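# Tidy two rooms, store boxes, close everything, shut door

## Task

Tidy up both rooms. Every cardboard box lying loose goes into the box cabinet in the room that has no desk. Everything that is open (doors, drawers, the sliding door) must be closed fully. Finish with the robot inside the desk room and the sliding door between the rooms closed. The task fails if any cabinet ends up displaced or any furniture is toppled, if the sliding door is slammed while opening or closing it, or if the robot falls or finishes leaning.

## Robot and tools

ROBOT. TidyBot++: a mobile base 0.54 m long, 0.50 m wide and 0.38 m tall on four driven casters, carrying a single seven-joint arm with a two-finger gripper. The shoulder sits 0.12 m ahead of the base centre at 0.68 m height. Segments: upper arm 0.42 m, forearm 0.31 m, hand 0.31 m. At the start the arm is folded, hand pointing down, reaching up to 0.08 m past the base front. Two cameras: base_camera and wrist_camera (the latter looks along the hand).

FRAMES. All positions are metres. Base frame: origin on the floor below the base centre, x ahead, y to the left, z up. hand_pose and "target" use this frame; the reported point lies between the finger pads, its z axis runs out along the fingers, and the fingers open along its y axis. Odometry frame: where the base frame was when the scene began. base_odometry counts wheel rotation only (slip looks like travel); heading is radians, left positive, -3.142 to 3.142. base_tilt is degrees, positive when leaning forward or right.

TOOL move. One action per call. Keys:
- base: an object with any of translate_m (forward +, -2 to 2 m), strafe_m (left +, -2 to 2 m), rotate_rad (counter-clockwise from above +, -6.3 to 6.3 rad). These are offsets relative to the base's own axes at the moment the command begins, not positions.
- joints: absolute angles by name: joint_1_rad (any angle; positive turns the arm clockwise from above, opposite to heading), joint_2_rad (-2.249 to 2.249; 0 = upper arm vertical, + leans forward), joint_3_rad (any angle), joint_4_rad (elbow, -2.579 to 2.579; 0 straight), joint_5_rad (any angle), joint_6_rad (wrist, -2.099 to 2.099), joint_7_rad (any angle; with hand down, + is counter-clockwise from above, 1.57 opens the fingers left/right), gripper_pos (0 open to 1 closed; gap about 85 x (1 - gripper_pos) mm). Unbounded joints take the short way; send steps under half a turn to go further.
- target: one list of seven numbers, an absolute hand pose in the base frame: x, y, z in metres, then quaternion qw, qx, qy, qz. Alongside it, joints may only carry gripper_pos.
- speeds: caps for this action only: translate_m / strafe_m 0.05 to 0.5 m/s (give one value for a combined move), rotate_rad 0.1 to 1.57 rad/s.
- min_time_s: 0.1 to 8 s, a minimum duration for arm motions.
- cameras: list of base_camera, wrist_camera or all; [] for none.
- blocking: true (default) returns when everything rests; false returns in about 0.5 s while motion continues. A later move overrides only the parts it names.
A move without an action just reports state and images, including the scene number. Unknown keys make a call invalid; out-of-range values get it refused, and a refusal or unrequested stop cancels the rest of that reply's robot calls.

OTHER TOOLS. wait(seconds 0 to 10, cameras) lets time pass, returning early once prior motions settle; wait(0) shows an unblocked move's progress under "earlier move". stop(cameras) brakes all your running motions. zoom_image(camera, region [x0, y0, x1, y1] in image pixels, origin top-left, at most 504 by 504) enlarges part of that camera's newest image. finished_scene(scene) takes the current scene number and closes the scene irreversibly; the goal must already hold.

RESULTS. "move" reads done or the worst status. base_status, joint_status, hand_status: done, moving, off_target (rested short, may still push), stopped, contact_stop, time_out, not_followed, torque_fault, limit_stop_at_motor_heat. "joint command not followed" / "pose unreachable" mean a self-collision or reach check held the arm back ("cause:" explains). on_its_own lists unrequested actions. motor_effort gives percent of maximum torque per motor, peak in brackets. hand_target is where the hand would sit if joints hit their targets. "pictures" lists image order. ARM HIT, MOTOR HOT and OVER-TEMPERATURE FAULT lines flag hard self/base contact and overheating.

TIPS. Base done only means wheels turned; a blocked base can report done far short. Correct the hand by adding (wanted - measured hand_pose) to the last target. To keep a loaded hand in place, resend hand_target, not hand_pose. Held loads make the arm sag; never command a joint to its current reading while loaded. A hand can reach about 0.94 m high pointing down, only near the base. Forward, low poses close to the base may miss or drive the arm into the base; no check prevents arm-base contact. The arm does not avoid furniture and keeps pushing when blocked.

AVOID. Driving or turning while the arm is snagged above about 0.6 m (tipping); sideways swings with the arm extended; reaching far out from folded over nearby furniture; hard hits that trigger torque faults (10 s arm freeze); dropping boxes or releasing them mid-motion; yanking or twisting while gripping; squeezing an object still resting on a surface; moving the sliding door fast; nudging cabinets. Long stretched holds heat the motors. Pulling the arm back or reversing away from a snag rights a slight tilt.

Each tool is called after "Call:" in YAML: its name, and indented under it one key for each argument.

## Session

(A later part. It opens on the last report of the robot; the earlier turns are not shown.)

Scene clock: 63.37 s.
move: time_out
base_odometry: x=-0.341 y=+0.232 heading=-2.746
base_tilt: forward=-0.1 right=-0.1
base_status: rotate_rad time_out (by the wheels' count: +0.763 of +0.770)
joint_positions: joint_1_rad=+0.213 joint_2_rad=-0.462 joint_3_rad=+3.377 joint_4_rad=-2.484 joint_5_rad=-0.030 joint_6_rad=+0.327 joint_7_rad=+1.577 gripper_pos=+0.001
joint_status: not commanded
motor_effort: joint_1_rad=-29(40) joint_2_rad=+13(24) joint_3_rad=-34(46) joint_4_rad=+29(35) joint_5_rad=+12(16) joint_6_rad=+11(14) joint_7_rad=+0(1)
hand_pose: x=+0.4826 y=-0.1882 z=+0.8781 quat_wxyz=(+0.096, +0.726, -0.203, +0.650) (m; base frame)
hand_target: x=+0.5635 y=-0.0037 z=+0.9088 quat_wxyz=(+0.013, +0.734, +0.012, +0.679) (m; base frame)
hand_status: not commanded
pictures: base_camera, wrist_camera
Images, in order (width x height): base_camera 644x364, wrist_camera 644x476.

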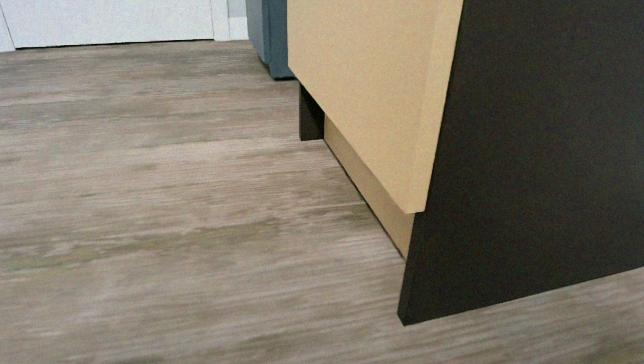

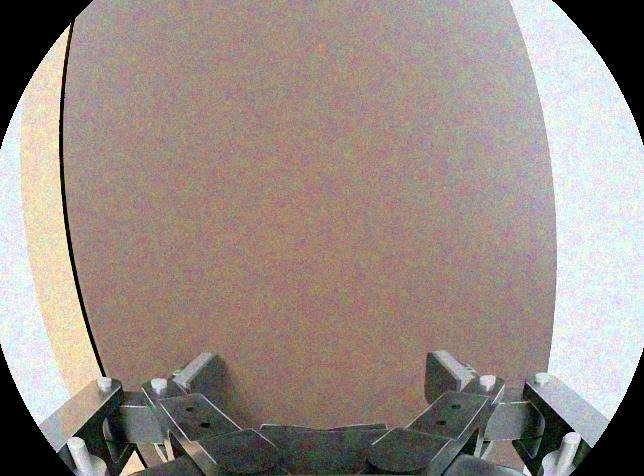

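Call:
move:
  base: {"rotate_rad": -0.5}

Scene clock: 64.87 s.
move: done
base_odometry: x=-0.341 y=+0.232 heading=+3.038
base_tilt: forward=+0.0 right=-0.1
base_status: done
joint_positions: joint_1_rad=+0.015 joint_2_rad=-0.363 joint_3_rad=+3.170 joint_4_rad=-2.418 joint_5_rad=+0.008 joint_6_rad=+0.337 joint_7_rad=+1.577 gripper_pos=+0.000
joint_status: not commanded
motor_effort: joint_1_rad=+1(27) joint_2_rad=-7(19) joint_3_rad=+1(32) joint_4_rad=+18(33) joint_5_rad=+0(12) joint_6_rad=+8(15) joint_7_rad=+1(1)
hand_pose: x=+0.5557 y=-0.0183 z=+0.8831 quat_wxyz=(+0.013, +0.757, -0.013, +0.653) (m; base frame)
hand_target: x=+0.5635 y=-0.0037 z=+0.9088 quat_wxyz=(+0.013, +0.734, +0.012, +0.679) (m; base frame)
hand_status: not commanded
pictures: base_camera, wrist_camera
Images, in order (width x height): base_camera 644x364, wrist_camera 644x476.

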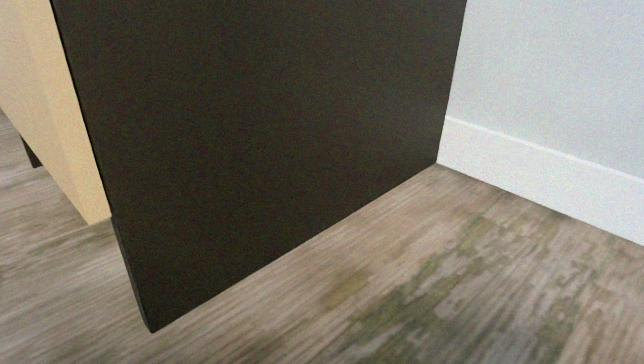

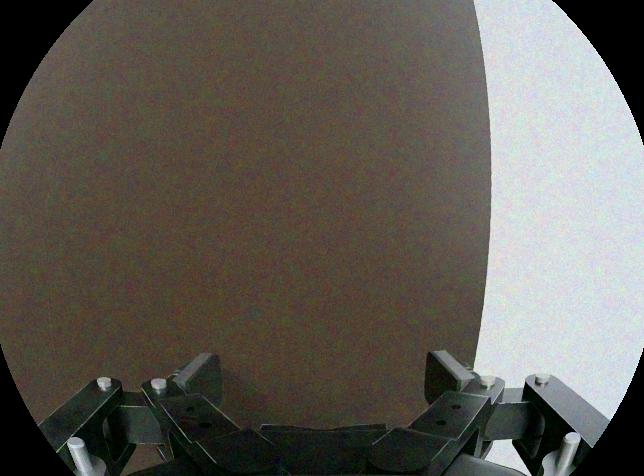

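Call:
move:
  base: {"translate_m": -0.3}

Call:
move:
  joints: {"joint_1_rad": 0.0, "joint_2_rad": -0.353, "joint_3_rad": 3.14, "joint_4_rad": -2.521, "joint_5_rad": 0.0, "joint_6_rad": 0.4, "joint_7_rad": 1.57}

Scene clock: 67.17 s.
move: done
base_odometry: x=-0.043 y=+0.201 heading=+3.037
base_tilt: forward=+0.0 right=-0.1
base_status: done
joint_positions: joint_1_rad=+0.015 joint_2_rad=-0.363 joint_3_rad=+3.170 joint_4_rad=-2.418 joint_5_rad=+0.008 joint_6_rad=+0.337 joint_7_rad=+1.577 gripper_pos=+0.000
joint_status: not commanded
motor_effort: joint_1_rad=+1(2) joint_2_rad=-7(11) joint_3_rad=+0(1) joint_4_rad=+18(19) joint_5_rad=+0(1) joint_6_rad=+8(9) joint_7_rad=+1(1)
hand_pose: x=+0.5558 y=-0.0183 z=+0.8829 quat_wxyz=(+0.013, +0.757, -0.013, +0.653) (m; base frame)
hand_target: x=+0.5635 y=-0.0037 z=+0.9088 quat_wxyz=(+0.013, +0.734, +0.012, +0.679) (m; base frame)
hand_status: not commanded
pictures: base_camera, wrist_camera
Images, in order (width x height): base_camera 644x364, wrist_camera 644x476.

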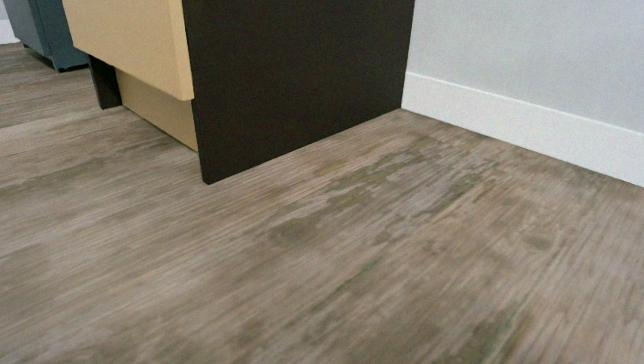

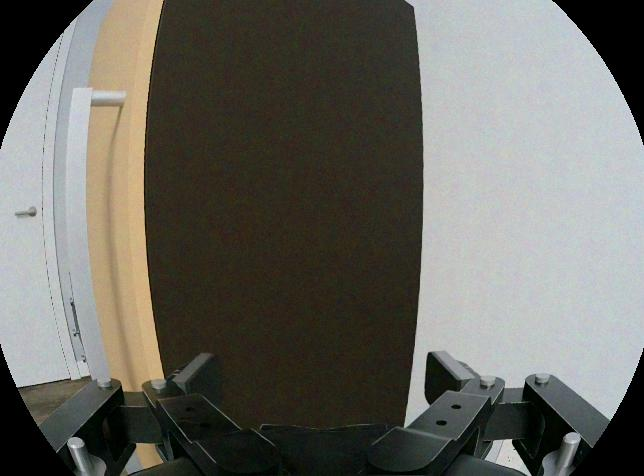

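Scene clock: 68.13 s.
move: done
base_odometry: x=-0.043 y=+0.201 heading=+3.037
base_tilt: forward=+0.0 right=-0.1
base_status: not commanded
joint_positions: joint_1_rad=+0.015 joint_2_rad=-0.363 joint_3_rad=+3.156 joint_4_rad=-2.514 joint_5_rad=+0.008 joint_6_rad=+0.337 joint_7_rad=+1.577 gripper_pos=+0.000
joint_status: all done
motor_effort: joint_1_rad=+1(2) joint_2_rad=-7(8) joint_3_rad=+0(1) joint_4_rad=+16(19) joint_5_rad=-1(2) joint_6_rad=+8(9) joint_7_rad=+0(1)
hand_pose: x=+0.5347 y=-0.0108 z=+0.8276 quat_wxyz=(+0.010, +0.788, -0.007, +0.616) (m; base frame)
hand_target: x=+0.5387 y=+0.0021 z=+0.8389 quat_wxyz=(-0.001, +0.773, +0.000, +0.634) (m; base frame)
hand_status: not commanded
pictures: base_camera, wrist_camera
Images, in order (width x height): base_camera 644x364, wrist_camera 644x476.

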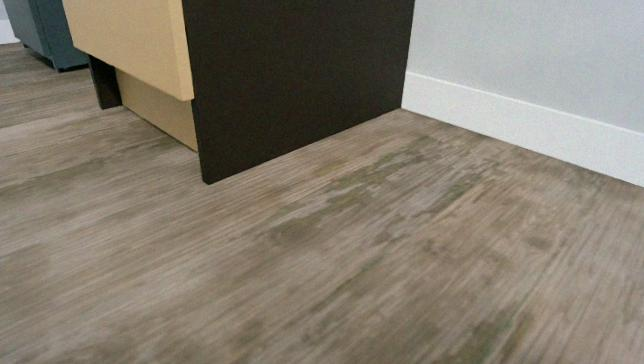

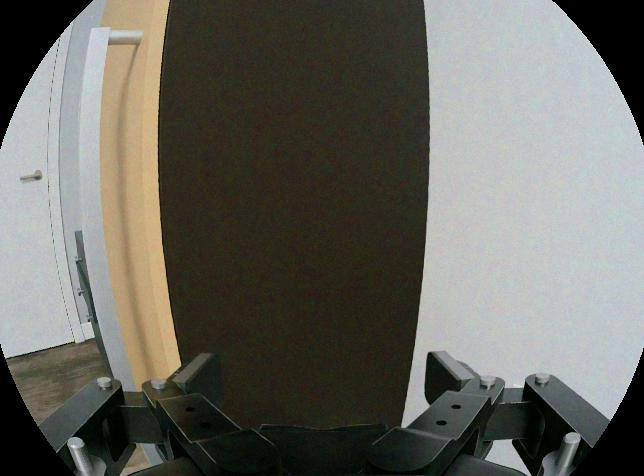

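Call:
move:
  base: {"rotate_rad": 0.738}

Scene clock: 70.10 s.
move: done
base_odometry: x=-0.043 y=+0.201 heading=-2.508
base_tilt: forward=+0.0 right=-0.1
base_status: done
joint_positions: joint_1_rad=+0.013 joint_2_rad=-0.363 joint_3_rad=+3.150 joint_4_rad=-2.514 joint_5_rad=+0.008 joint_6_rad=+0.337 joint_7_rad=+1.577 gripper_pos=+0.000
joint_status: not commanded
motor_effort: joint_1_rad=+1(2) joint_2_rad=-6(7) joint_3_rad=+1(2) joint_4_rad=+16(18) joint_5_rad=-1(1) joint_6_rad=+8(9) joint_7_rad=+0(1)
hand_pose: x=+0.5347 y=-0.0069 z=+0.8276 quat_wxyz=(+0.008, +0.788, -0.003, +0.616) (m; base frame)
hand_target: x=+0.5387 y=+0.0021 z=+0.8389 quat_wxyz=(-0.001, +0.773, +0.000, +0.634) (m; base frame)
hand_status: not commanded
pictures: base_camera, wrist_camera
Images, in order (width x height): base_camera 644x364, wrist_camera 644x476.

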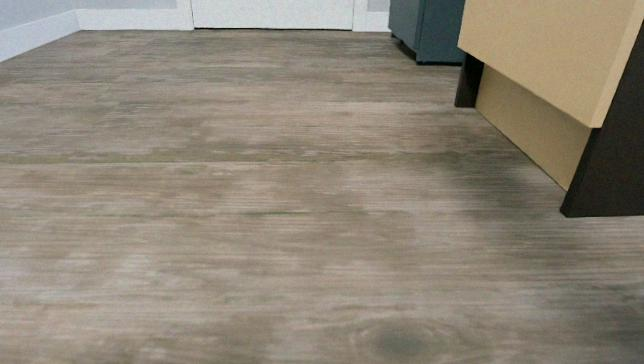

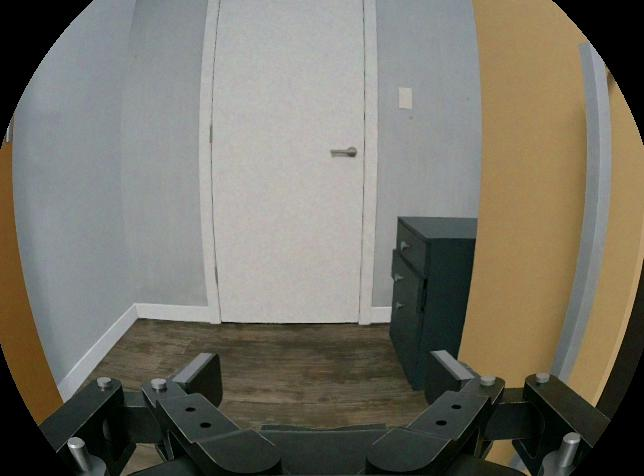

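Call:
zoom_image:
  camera: "base_camera"
  region: [384, 0, 644, 240]

Call:
zoom_image:
  camera: "wrist_camera"
  region: [380, 0, 644, 476]

Scaled by 1.938.

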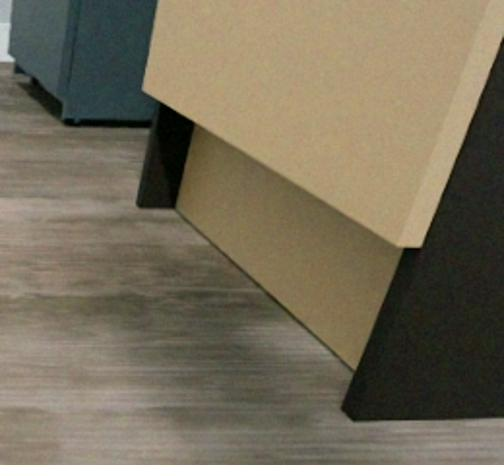

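Scaled by 1.059.

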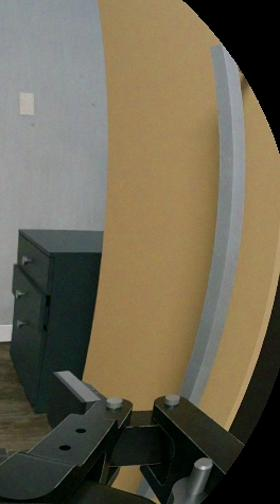

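Call:
move:
  base: {"rotate_rad": 1.0}

Call:
move:
  base: {"rotate_rad": 0.5708}

Scene clock: 72.73 s.
move: done
base_odometry: x=-0.043 y=+0.201 heading=-1.508
base_tilt: forward=+0.0 right=-0.1
base_status: done
joint_positions: joint_1_rad=+0.012 joint_2_rad=-0.363 joint_3_rad=+3.147 joint_4_rad=-2.514 joint_5_rad=+0.008 joint_6_rad=+0.337 joint_7_rad=+1.577 gripper_pos=+0.000
joint_status: not commanded
motor_effort: joint_1_rad=+0(2) joint_2_rad=-7(7) joint_3_rad=+0(2) joint_4_rad=+16(17) joint_5_rad=-1(1) joint_6_rad=+9(10) joint_7_rad=+0(1)
hand_pose: x=+0.5347 y=-0.0050 z=+0.8276 quat_wxyz=(+0.008, +0.788, -0.001, +0.616) (m; base frame)
hand_target: x=+0.5387 y=+0.0021 z=+0.8389 quat_wxyz=(-0.001, +0.773, +0.000, +0.634) (m; base frame)
hand_status: not commanded
pictures: base_camera, wrist_camera
Images, in order (width x height): base_camera 644x364, wrist_camera 644x476.

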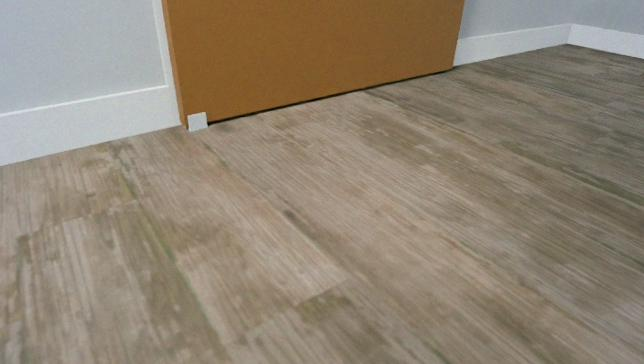

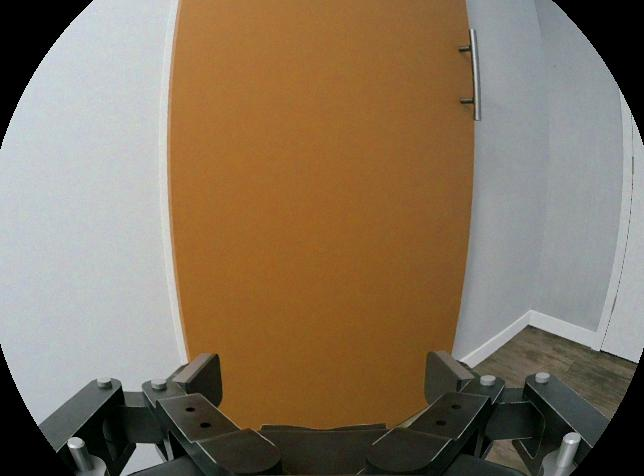

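Scene clock: 74.23 s.
move: done
base_odometry: x=-0.043 y=+0.201 heading=-0.938
base_tilt: forward=+0.0 right=-0.1
base_status: done
joint_positions: joint_1_rad=+0.011 joint_2_rad=-0.363 joint_3_rad=+3.145 joint_4_rad=-2.514 joint_5_rad=+0.008 joint_6_rad=+0.337 joint_7_rad=+1.577 gripper_pos=+0.000
joint_status: not commanded
motor_effort: joint_1_rad=+1(2) joint_2_rad=-6(7) joint_3_rad=+0(2) joint_4_rad=+17(17) joint_5_rad=+0(1) joint_6_rad=+9(9) joint_7_rad=+0(1)
hand_pose: x=+0.5347 y=-0.0038 z=+0.8276 quat_wxyz=(+0.007, +0.788, +0.000, +0.616) (m; base frame)
hand_target: x=+0.5387 y=+0.0021 z=+0.8389 quat_wxyz=(-0.001, +0.773, +0.000, +0.634) (m; base frame)
hand_status: not commanded
pictures: base_camera, wrist_camera
Images, in order (width x height): base_camera 644x364, wrist_camera 644x476.

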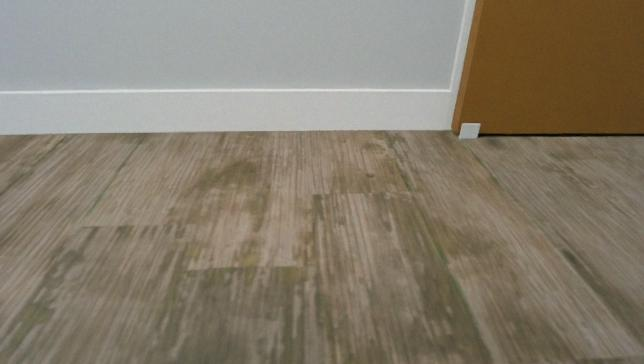

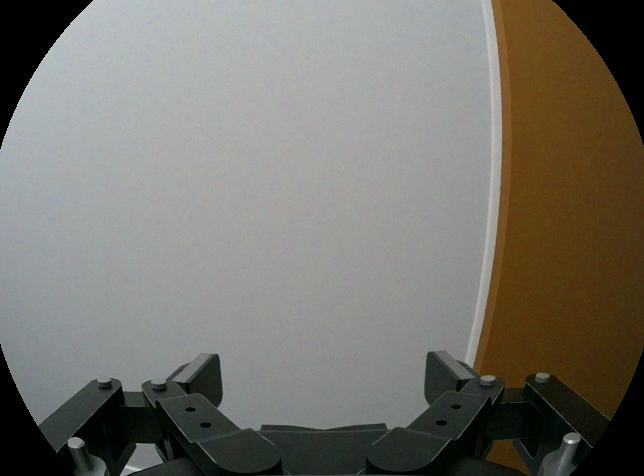

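Call:
move:
  base: {"translate_m": 0.25}
  joints: {"joint_6_rad": -0.3}
  cameras: ["base_camera"]

Call:
move:
  base: {"strafe_m": -0.8}

Scene clock: 76.80 s.
move: done
base_odometry: x=+0.105 y=-0.001 heading=-0.937
base_tilt: forward=+0.0 right=-0.1
base_status: done
joint_positions: joint_1_rad=+0.011 joint_2_rad=-0.357 joint_3_rad=+3.145 joint_4_rad=-2.519 joint_5_rad=+0.008 joint_6_rad=-0.254 joint_7_rad=+1.577 gripper_pos=+0.000
joint_status: all done
motor_effort: joint_1_rad=+1(2) joint_2_rad=-4(8) joint_3_rad=+1(1) joint_4_rad=+15(18) joint_5_rad=+0(1) joint_6_rad=+5(9) joint_7_rad=+1(1)
hand_pose: x=+0.4396 y=-0.0036 z=+0.6682 quat_wxyz=(+0.005, +0.935, -0.001, +0.355) (m; base frame)
hand_target: x=+0.4277 y=+0.0018 z=+0.6565 quat_wxyz=(+0.000, +0.944, +0.000, +0.330) (m; base frame)
hand_status: not commanded
pictures: base_camera
Images, in order (width x height): base_camera 644x364.

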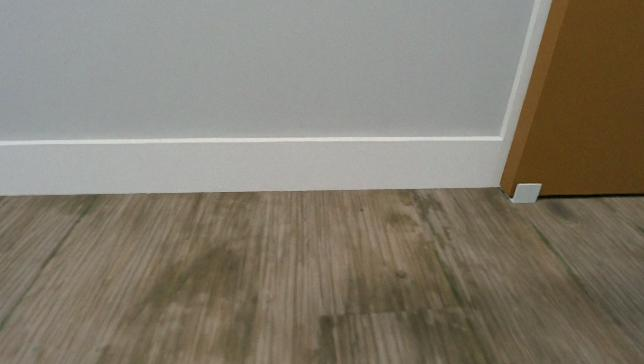

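Scene clock: 79.47 s.
move: done
base_odometry: x=-0.539 y=-0.475 heading=-0.937
base_tilt: forward=+0.0 right=-0.1
base_status: done
joint_positions: joint_1_rad=+0.011 joint_2_rad=-0.357 joint_3_rad=+3.145 joint_4_rad=-2.519 joint_5_rad=+0.008 joint_6_rad=-0.254 joint_7_rad=+1.577 gripper_pos=+0.000
joint_status: not commanded
motor_effort: joint_1_rad=+0(2) joint_2_rad=-5(6) joint_3_rad=+1(3) joint_4_rad=+15(16) joint_5_rad=-1(1) joint_6_rad=+6(6) joint_7_rad=+1(1)
hand_pose: x=+0.4396 y=-0.0036 z=+0.6682 quat_wxyz=(+0.005, +0.935, -0.001, +0.355) (m; base frame)
hand_target: x=+0.4277 y=+0.0018 z=+0.6565 quat_wxyz=(+0.000, +0.944, +0.000, +0.330) (m; base frame)
hand_status: not commanded
pictures: base_camera, wrist_camera
Images, in order (width x height): base_camera 644x364, wrist_camera 644x476.

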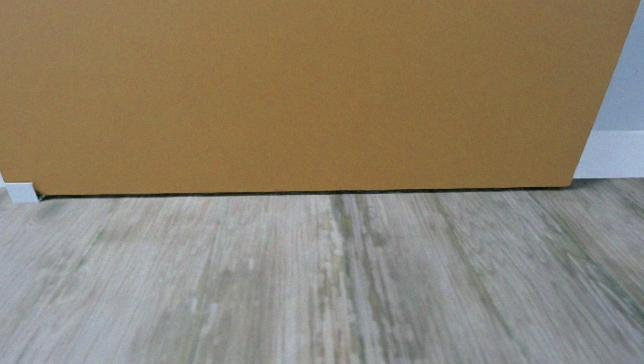

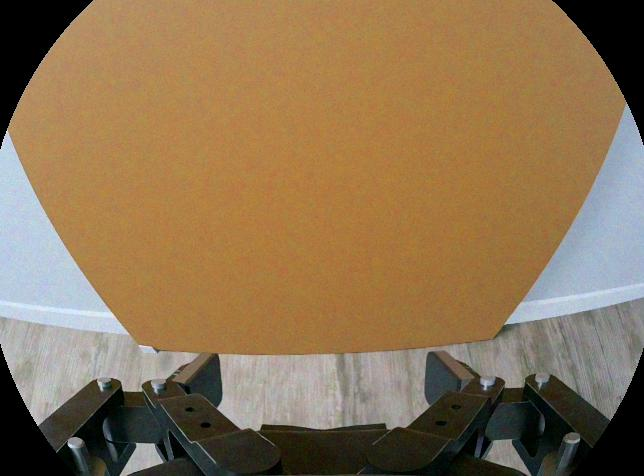

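Call:
move:
  joints: {"joint_6_rad": 0.75}
  base: {"strafe_m": -0.35}

Scene clock: 81.53 s.
move: done
base_odometry: x=-0.821 y=-0.682 heading=-0.936
base_tilt: forward=+0.0 right=-0.1
base_status: done
joint_positions: joint_1_rad=+0.011 joint_2_rad=-0.357 joint_3_rad=+3.145 joint_4_rad=-2.521 joint_5_rad=+0.008 joint_6_rad=+0.679 joint_7_rad=+1.577 gripper_pos=+0.000
joint_status: all done
motor_effort: joint_1_rad=+1(2) joint_2_rad=-6(7) joint_3_rad=+0(2) joint_4_rad=+17(17) joint_5_rad=-1(1) joint_6_rad=+8(9) joint_7_rad=+1(1)
hand_pose: x=+0.5427 y=-0.0033 z=+0.9271 quat_wxyz=(+0.008, +0.676, +0.001, +0.737) (m; base frame)
hand_target: x=+0.5411 y=+0.0021 z=+0.9472 quat_wxyz=(-0.001, +0.651, +0.000, +0.759) (m; base frame)
hand_status: not commanded
pictures: base_camera, wrist_camera
Images, in order (width x height): base_camera 644x364, wrist_camera 644x476.

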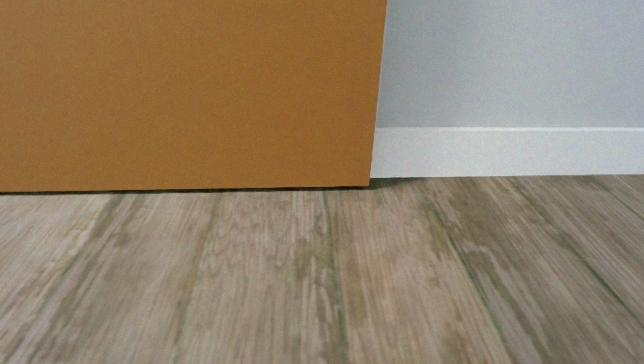

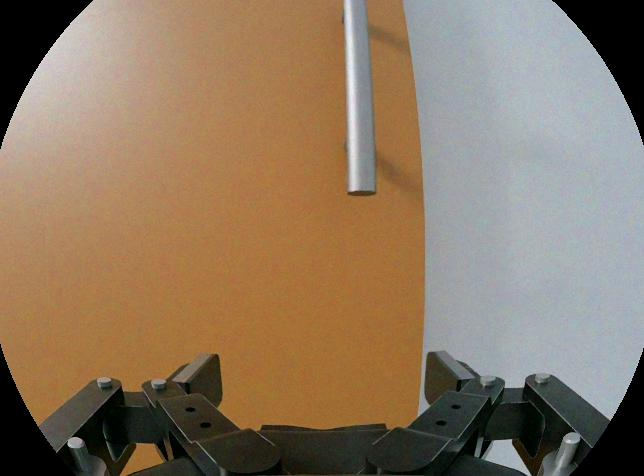

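Call:
move:
  base: {"translate_m": -0.25}
  cameras: []

Call:
move:
  joints: {"joint_1_rad": 0.0, "joint_2_rad": -0.024, "joint_3_rad": 3.14, "joint_4_rad": -1.595, "joint_5_rad": 0.0, "joint_6_rad": 0.0, "joint_7_rad": 1.57}
  base: {"strafe_m": -0.03}

Scene clock: 83.67 s.
move: done
base_odometry: x=-0.970 y=-0.481 heading=-0.936
base_tilt: forward=+0.0 right=-0.1
base_status: done
joint_positions: joint_1_rad=+0.011 joint_2_rad=-0.358 joint_3_rad=+3.145 joint_4_rad=-2.521 joint_5_rad=+0.008 joint_6_rad=+0.681 joint_7_rad=+1.577 gripper_pos=+0.000
joint_status: not commanded
motor_effort: joint_1_rad=+0(2) joint_2_rad=-7(10) joint_3_rad=+2(2) joint_4_rad=+16(18) joint_5_rad=-1(1) joint_6_rad=+8(9) joint_7_rad=+1(1)
hand_pose: x=+0.5425 y=-0.0033 z=+0.9282 quat_wxyz=(+0.008, +0.675, +0.001, +0.738) (m; base frame)
hand_target: x=+0.5411 y=+0.0021 z=+0.9472 quat_wxyz=(-0.001, +0.651, +0.000, +0.759) (m; base frame)
hand_status: not commanded
pictures: none
No camera images: "cameras" was empty.

Scene clock: 86.20 s.
move: done
base_odometry: x=-0.994 y=-0.499 heading=-0.936
base_tilt: forward=+0.0 right=-0.1
base_status: done
joint_positions: joint_1_rad=+0.010 joint_2_rad=-0.057 joint_3_rad=+3.144 joint_4_rad=-1.626 joint_5_rad=+0.008 joint_6_rad=+0.056 joint_7_rad=+1.577 gripper_pos=+0.000
joint_status: all done
motor_effort: joint_1_rad=+1(3) joint_2_rad=-19(20) joint_3_rad=+0(2) joint_4_rad=+20(20) joint_5_rad=-1(2) joint_6_rad=+9(9) joint_7_rad=+1(2)
hand_pose: x=+0.7204 y=-0.0066 z=+1.1202 quat_wxyz=(+0.010, +0.687, +0.000, +0.727) (m; base frame)
hand_target: x=+0.7345 y=+0.0024 z=+1.1023 quat_wxyz=(-0.001, +0.707, +0.000, +0.707) (m; base frame)
hand_status: not commanded
pictures: base_camera, wrist_camera
Images, in order (width x height): base_camera 644x364, wrist_camera 644x476.

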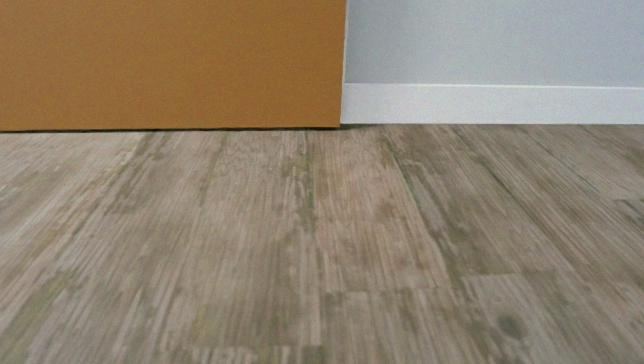

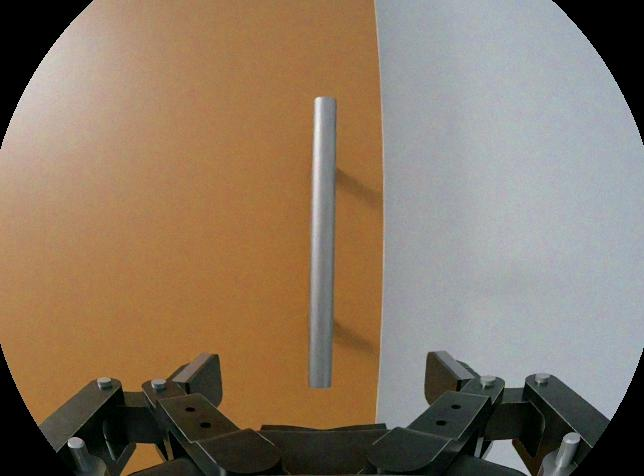

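Call:
move:
  base: {"translate_m": 0.18}
  speeds: {"translate_m": 0.15}

Scene clock: 88.20 s.
move: done
base_odometry: x=-0.887 y=-0.644 heading=-0.936
base_tilt: forward=+0.0 right=-0.1
base_status: done
joint_positions: joint_1_rad=+0.010 joint_2_rad=-0.042 joint_3_rad=+3.144 joint_4_rad=-1.624 joint_5_rad=+0.008 joint_6_rad=+0.052 joint_7_rad=+1.577 gripper_pos=+0.000
joint_status: not commanded
motor_effort: joint_1_rad=+1(2) joint_2_rad=-20(23) joint_3_rad=+0(2) joint_4_rad=+19(20) joint_5_rad=-1(1) joint_6_rad=+8(9) joint_7_rad=+1(1)
hand_pose: x=+0.7268 y=-0.0067 z=+1.1113 quat_wxyz=(+0.010, +0.693, +0.000, +0.721) (m; base frame)
hand_target: x=+0.7345 y=+0.0024 z=+1.1023 quat_wxyz=(-0.001, +0.707, +0.000, +0.707) (m; base frame)
hand_status: not commanded
pictures: base_camera, wrist_camera
Images, in order (width x height): base_camera 644x364, wrist_camera 644x476.

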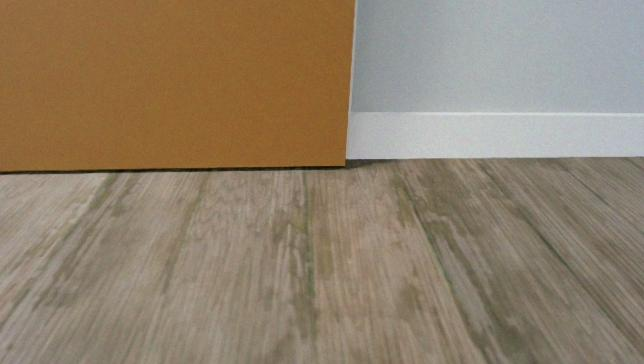

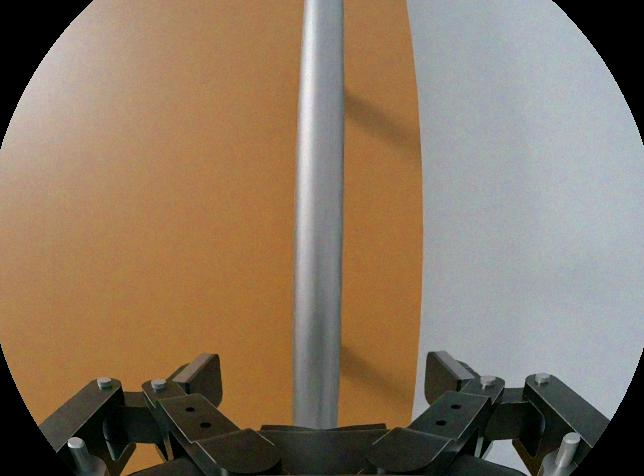

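Call:
move:
  base: {"translate_m": 0.05}
  speeds: {"translate_m": 0.05}

Call:
move:
  joints: {"gripper_pos": 0.55}

Scene clock: 89.83 s.
move: done
base_odometry: x=-0.858 y=-0.685 heading=-0.936
base_tilt: forward=+0.0 right=-0.1
base_status: done
joint_positions: joint_1_rad=+0.010 joint_2_rad=-0.040 joint_3_rad=+3.144 joint_4_rad=-1.624 joint_5_rad=+0.008 joint_6_rad=+0.051 joint_7_rad=+1.577 gripper_pos=+0.000
joint_status: not commanded
motor_effort: joint_1_rad=+1(2) joint_2_rad=-19(23) joint_3_rad=+0(1) joint_4_rad=+19(20) joint_5_rad=-1(1) joint_6_rad=+8(9) joint_7_rad=+1(1)
hand_pose: x=+0.7274 y=-0.0067 z=+1.1105 quat_wxyz=(+0.010, +0.693, +0.000, +0.721) (m; base frame)
hand_target: x=+0.7345 y=+0.0024 z=+1.1023 quat_wxyz=(-0.001, +0.707, +0.000, +0.707) (m; base frame)
hand_status: not commanded
pictures: base_camera, wrist_camera
Images, in order (width x height): base_camera 644x364, wrist_camera 644x476.

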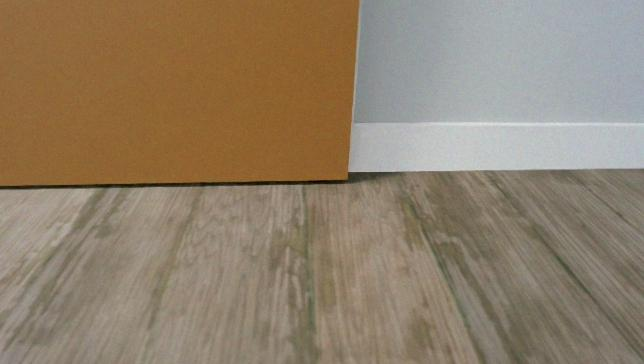

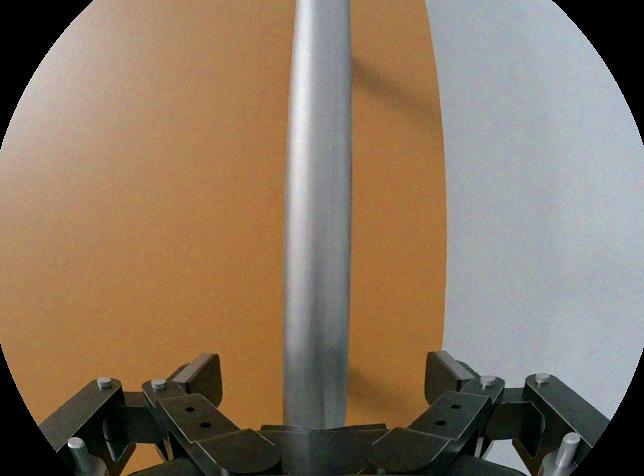

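Scene clock: 90.67 s.
move: done
base_odometry: x=-0.858 y=-0.685 heading=-0.936
base_tilt: forward=+0.0 right=-0.1
base_status: not commanded
joint_positions: joint_1_rad=+0.010 joint_2_rad=-0.040 joint_3_rad=+3.144 joint_4_rad=-1.624 joint_5_rad=+0.008 joint_6_rad=+0.051 joint_7_rad=+1.577 gripper_pos=+0.550
joint_status: all done
motor_effort: joint_1_rad=+1(2) joint_2_rad=-20(20) joint_3_rad=-1(1) joint_4_rad=+19(20) joint_5_rad=+0(1) joint_6_rad=+8(9) joint_7_rad=+1(1)
hand_pose: x=+0.7274 y=-0.0067 z=+1.1105 quat_wxyz=(+0.010, +0.693, +0.000, +0.721) (m; base frame)
hand_target: x=+0.7345 y=+0.0024 z=+1.1023 quat_wxyz=(-0.001, +0.707, +0.000, +0.707) (m; base frame)
hand_status: not commanded
pictures: base_camera, wrist_camera
Images, in order (width x height): base_camera 644x364, wrist_camera 644x476.

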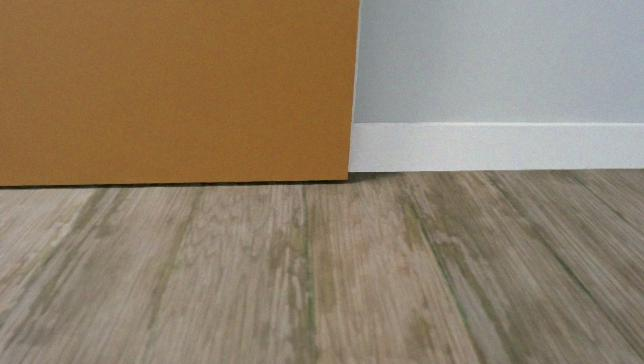

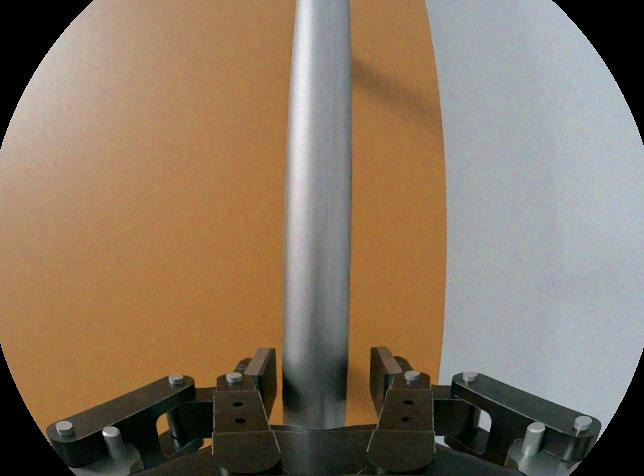

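Call:
move:
  base: {"strafe_m": 0.25}
  speeds: {"strafe_m": 0.1}

Scene clock: 94.03 s.
move: done
base_odometry: x=-0.656 y=-0.536 heading=-0.936
base_tilt: forward=+0.0 right=-0.1
base_status: done
joint_positions: joint_1_rad=+0.017 joint_2_rad=-0.040 joint_3_rad=+3.152 joint_4_rad=-1.623 joint_5_rad=+0.008 joint_6_rad=+0.050 joint_7_rad=+1.577 gripper_pos=+0.550
joint_status: not commanded
motor_effort: joint_1_rad=+0(8) joint_2_rad=-19(20) joint_3_rad=+0(10) joint_4_rad=+20(20) joint_5_rad=+0(1) joint_6_rad=+8(9) joint_7_rad=+1(1)
hand_pose: x=+0.7275 y=-0.0153 z=+1.1105 quat_wxyz=(+0.015, +0.693, -0.005, +0.720) (m; base frame)
hand_target: x=+0.7345 y=+0.0024 z=+1.1023 quat_wxyz=(-0.001, +0.707, +0.000, +0.707) (m; base frame)
hand_status: not commanded
pictures: base_camera, wrist_camera
Images, in order (width x height): base_camera 644x364, wrist_camera 644x476.

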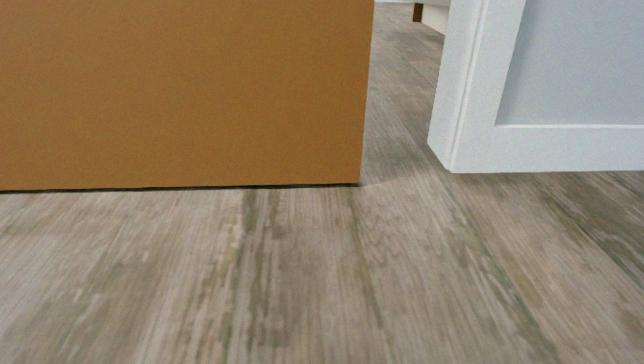

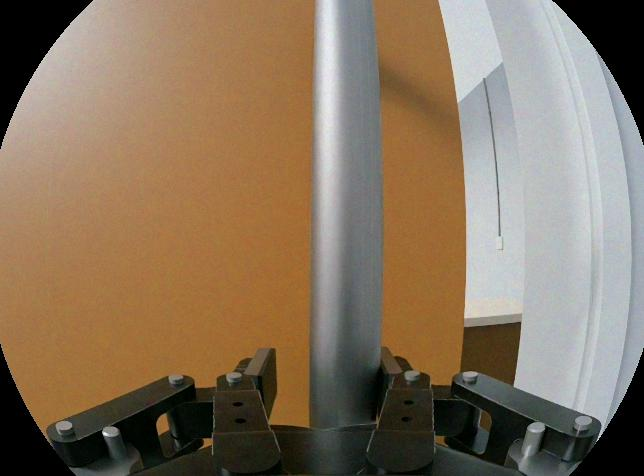

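Call:
move:
  base: {"strafe_m": 0.3}
  speeds: {"strafe_m": 0.12}

Call:
move:
  base: {"strafe_m": 0.2}
  speeds: {"strafe_m": 0.1}

Scene clock: 97.47 s.
move: done
base_odometry: x=-0.414 y=-0.359 heading=-0.937
base_tilt: forward=+0.0 right=-0.1
base_status: done
joint_positions: joint_1_rad=+0.016 joint_2_rad=-0.040 joint_3_rad=+3.151 joint_4_rad=-1.622 joint_5_rad=+0.008 joint_6_rad=+0.049 joint_7_rad=+1.577 gripper_pos=+0.550
joint_status: not commanded
motor_effort: joint_1_rad=+1(10) joint_2_rad=-19(21) joint_3_rad=+0(10) joint_4_rad=+19(20) joint_5_rad=-1(1) joint_6_rad=+8(10) joint_7_rad=+0(1)
hand_pose: x=+0.7275 y=-0.0141 z=+1.1104 quat_wxyz=(+0.014, +0.694, -0.004, +0.720) (m; base frame)
hand_target: x=+0.7345 y=+0.0024 z=+1.1023 quat_wxyz=(-0.001, +0.707, +0.000, +0.707) (m; base frame)
hand_status: not commanded
pictures: base_camera, wrist_camera
Images, in order (width x height): base_camera 644x364, wrist_camera 644x476.

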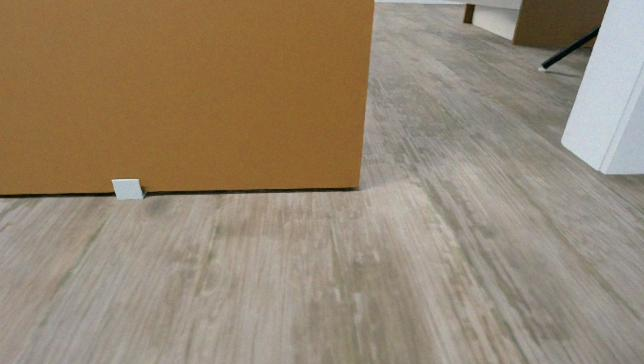

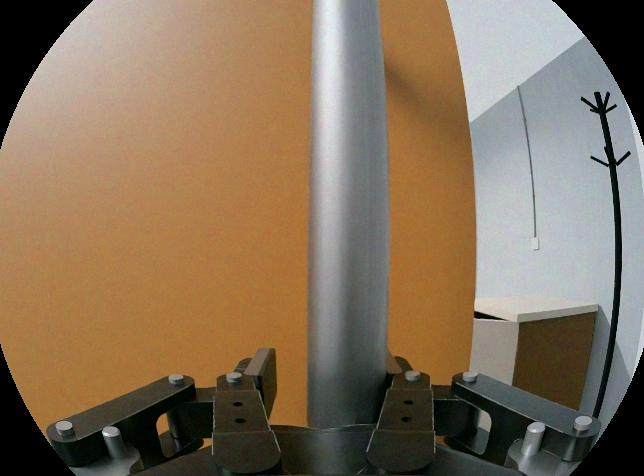

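Scene clock: 100.20 s.
move: done
base_odometry: x=-0.253 y=-0.240 heading=-0.937
base_tilt: forward=+0.0 right=-0.2
base_status: done
joint_positions: joint_1_rad=+0.017 joint_2_rad=-0.040 joint_3_rad=+3.152 joint_4_rad=-1.622 joint_5_rad=+0.008 joint_6_rad=+0.049 joint_7_rad=+1.577 gripper_pos=+0.550
joint_status: not commanded
motor_effort: joint_1_rad=+1(9) joint_2_rad=-20(21) joint_3_rad=+1(10) joint_4_rad=+19(20) joint_5_rad=-1(1) joint_6_rad=+8(9) joint_7_rad=+0(1)
hand_pose: x=+0.7275 y=-0.0155 z=+1.1104 quat_wxyz=(+0.015, +0.694, -0.005, +0.720) (m; base frame)
hand_target: x=+0.7345 y=+0.0024 z=+1.1023 quat_wxyz=(-0.001, +0.707, +0.000, +0.707) (m; base frame)
hand_status: not commanded
pictures: base_camera, wrist_camera
Images, in order (width x height): base_camera 644x364, wrist_camera 644x476.

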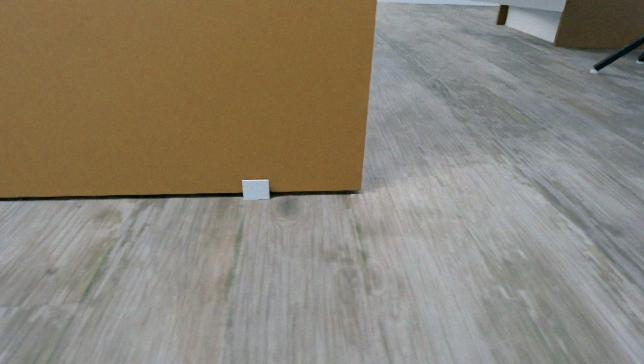

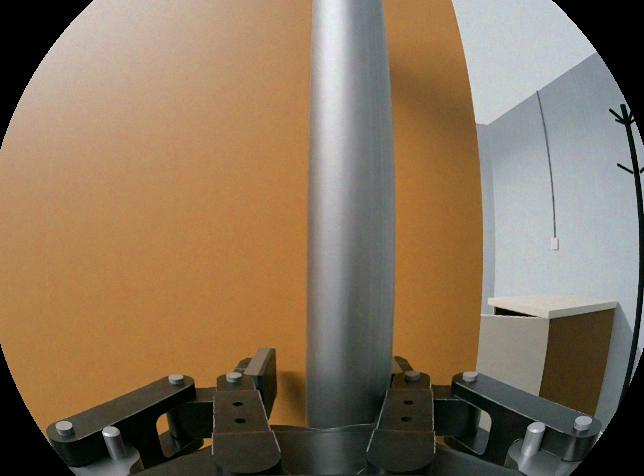

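Call:
move:
  base: {"strafe_m": 0.11}
  speeds: {"strafe_m": 0.08}

Scene clock: 102.30 s.
move: done
base_odometry: x=-0.164 y=-0.175 heading=-0.937
base_tilt: forward=+0.0 right=-0.1
base_status: done
joint_positions: joint_1_rad=+0.022 joint_2_rad=-0.040 joint_3_rad=+3.158 joint_4_rad=-1.622 joint_5_rad=+0.008 joint_6_rad=+0.047 joint_7_rad=+1.577 gripper_pos=+0.550
joint_status: not commanded
motor_effort: joint_1_rad=+0(8) joint_2_rad=-19(20) joint_3_rad=-1(10) joint_4_rad=+19(21) joint_5_rad=-1(1) joint_6_rad=+9(9) joint_7_rad=+1(1)
hand_pose: x=+0.7273 y=-0.0224 z=+1.1101 quat_wxyz=(+0.019, +0.694, -0.009, +0.720) (m; base frame)
hand_target: x=+0.7345 y=+0.0024 z=+1.1023 quat_wxyz=(-0.001, +0.707, +0.000, +0.707) (m; base frame)
hand_status: not commanded
pictures: base_camera, wrist_camera
Images, in order (width x height): base_camera 644x364, wrist_camera 644x476.

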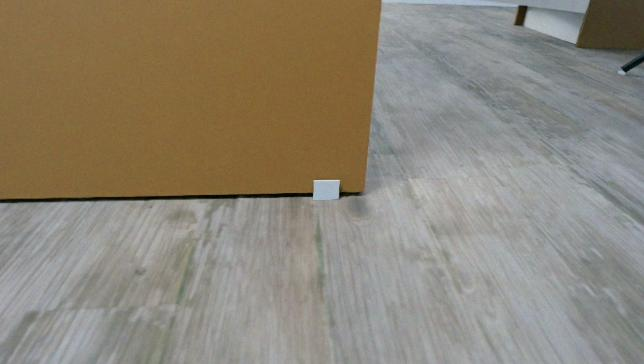

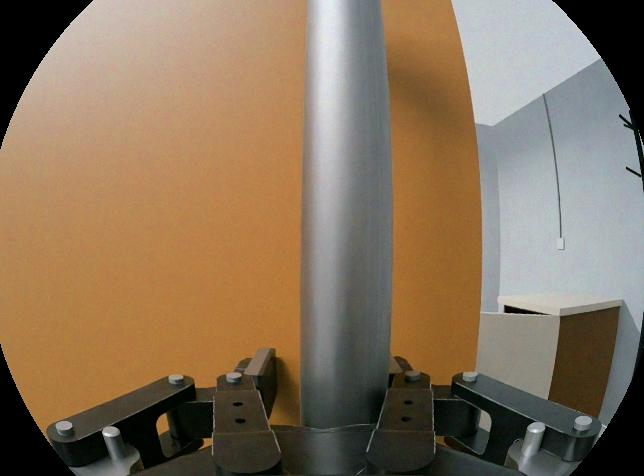

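Call:
move:
  joints: {"gripper_pos": 0.0}
  cameras: []

Call:
move:
  base: {"translate_m": -0.2}
  speeds: {"translate_m": 0.15}

Scene clock: 103.40 s.
move: done
base_odometry: x=-0.164 y=-0.175 heading=-0.937
base_tilt: forward=+0.0 right=-0.1
base_status: not commanded
joint_positions: joint_1_rad=+0.022 joint_2_rad=-0.040 joint_3_rad=+3.157 joint_4_rad=-1.622 joint_5_rad=+0.008 joint_6_rad=+0.047 joint_7_rad=+1.577 gripper_pos=+0.000
joint_status: all done
motor_effort: joint_1_rad=+0(2) joint_2_rad=-19(20) joint_3_rad=+0(2) joint_4_rad=+19(20) joint_5_rad=-1(1) joint_6_rad=+9(9) joint_7_rad=+1(1)
hand_pose: x=+0.7274 y=-0.0212 z=+1.1101 quat_wxyz=(+0.018, +0.694, -0.008, +0.720) (m; base frame)
hand_target: x=+0.7345 y=+0.0024 z=+1.1023 quat_wxyz=(-0.001, +0.707, +0.000, +0.707) (m; base frame)
hand_status: not commanded
pictures: none
No camera images: "cameras" was empty.

Scene clock: 105.37 s.
move: done
base_odometry: x=-0.283 y=-0.014 heading=-0.937
base_tilt: forward=+0.0 right=-0.1
base_status: done
joint_positions: joint_1_rad=+0.021 joint_2_rad=-0.037 joint_3_rad=+3.156 joint_4_rad=-1.622 joint_5_rad=+0.008 joint_6_rad=+0.047 joint_7_rad=+1.577 gripper_pos=+0.000
joint_status: not commanded
motor_effort: joint_1_rad=+1(2) joint_2_rad=-20(23) joint_3_rad=+0(2) joint_4_rad=+19(20) joint_5_rad=-1(1) joint_6_rad=+8(9) joint_7_rad=+0(1)
hand_pose: x=+0.7287 y=-0.0202 z=+1.1083 quat_wxyz=(+0.017, +0.695, -0.007, +0.719) (m; base frame)
hand_target: x=+0.7345 y=+0.0024 z=+1.1023 quat_wxyz=(-0.001, +0.707, +0.000, +0.707) (m; base frame)
hand_status: not commanded
pictures: base_camera, wrist_camera
Images, in order (width x height): base_camera 644x364, wrist_camera 644x476.

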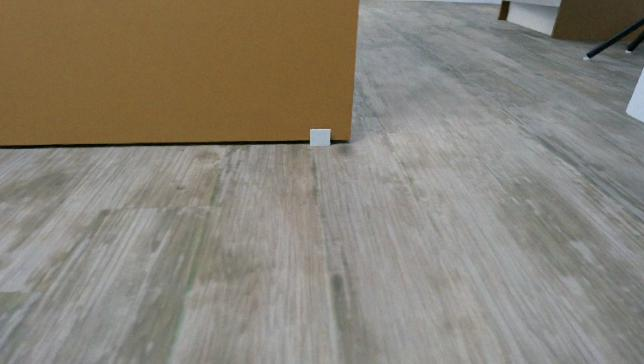

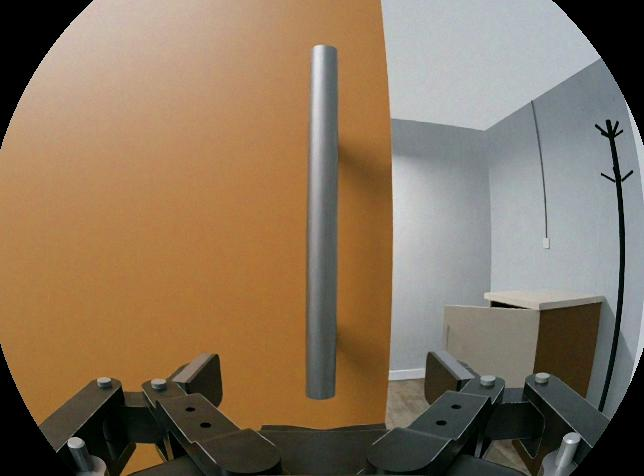

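Call:
move:
  base: {"rotate_rad": 0.045, "strafe_m": -0.45}
  joints: {"joint_1_rad": 0.0, "joint_2_rad": -0.353, "joint_3_rad": 3.14, "joint_4_rad": -2.521, "joint_5_rad": 0.0, "joint_6_rad": 0.68, "joint_7_rad": 1.57}

Scene clock: 108.00 s.
move: done
base_odometry: x=-0.646 y=-0.280 heading=-0.892
base_tilt: forward=+0.0 right=-0.1
base_status: done
joint_positions: joint_1_rad=+0.005 joint_2_rad=-0.320 joint_3_rad=+3.144 joint_4_rad=-2.506 joint_5_rad=+0.008 joint_6_rad=+0.605 joint_7_rad=+1.577 gripper_pos=+0.000
joint_status: all done
motor_effort: joint_1_rad=+1(3) joint_2_rad=-8(21) joint_3_rad=+0(4) joint_4_rad=+16(20) joint_5_rad=+0(2) joint_6_rad=+8(9) joint_7_rad=+1(2)
hand_pose: x=+0.5548 y=-0.0006 z=+0.8966 quat_wxyz=(+0.005, +0.711, +0.003, +0.703) (m; base frame)
hand_target: x=+0.5437 y=+0.0021 z=+0.9256 quat_wxyz=(-0.001, +0.677, +0.000, +0.736) (m; base frame)
hand_status: not commanded
pictures: base_camera, wrist_camera
Images, in order (width x height): base_camera 644x364, wrist_camera 644x476.

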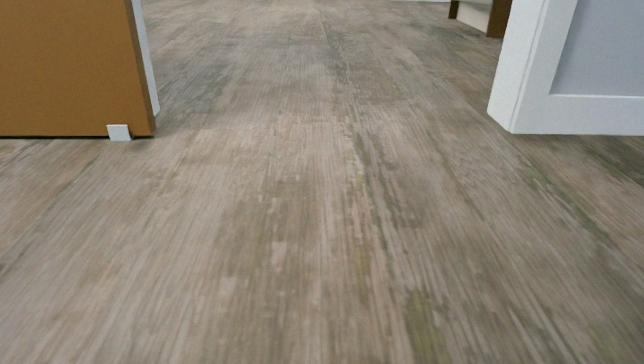

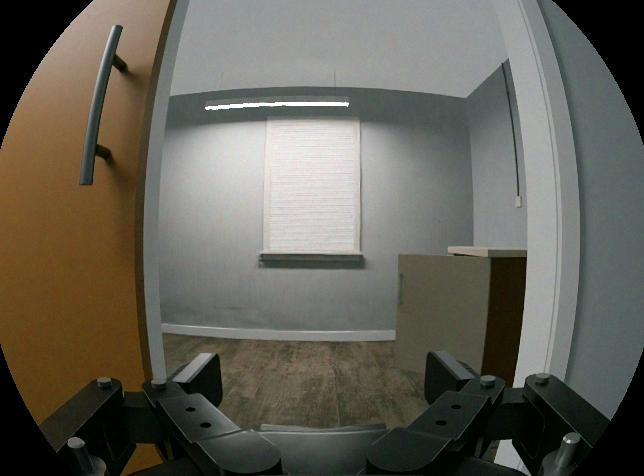

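Call:
move:
  base: {"translate_m": 0.7}
  speeds: {"translate_m": 0.35}

Scene clock: 111.13 s.
move: done
base_odometry: x=-0.206 y=-0.825 heading=-0.892
base_tilt: forward=+0.0 right=-0.1
base_status: done
joint_positions: joint_1_rad=+0.005 joint_2_rad=-0.333 joint_3_rad=+3.144 joint_4_rad=-2.508 joint_5_rad=+0.008 joint_6_rad=+0.608 joint_7_rad=+1.577 gripper_pos=+0.000
joint_status: not commanded
motor_effort: joint_1_rad=+0(1) joint_2_rad=-7(10) joint_3_rad=-1(2) joint_4_rad=+17(17) joint_5_rad=-1(1) joint_6_rad=+8(9) joint_7_rad=+1(1)
hand_pose: x=+0.5515 y=-0.0006 z=+0.9021 quat_wxyz=(+0.005, +0.706, +0.003, +0.708) (m; base frame)
hand_target: x=+0.5437 y=+0.0021 z=+0.9256 quat_wxyz=(-0.001, +0.677, +0.000, +0.736) (m; base frame)
hand_status: not commanded
pictures: base_camera, wrist_camera
Images, in order (width x height): base_camera 644x364, wrist_camera 644x476.

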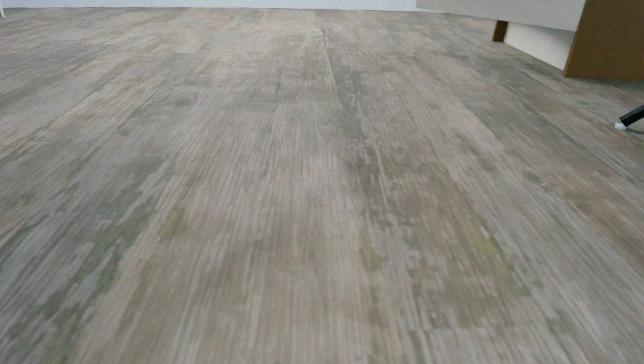

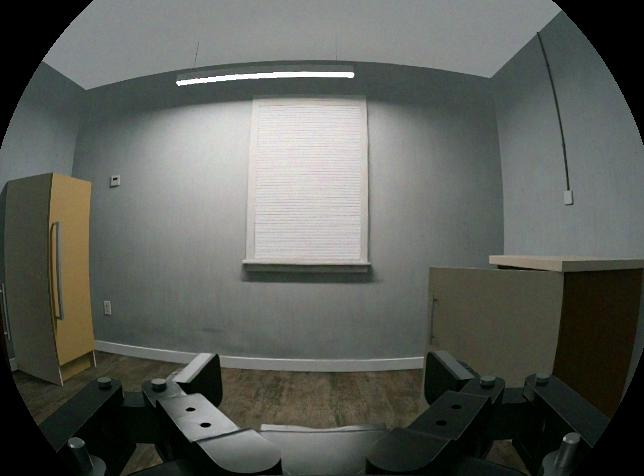

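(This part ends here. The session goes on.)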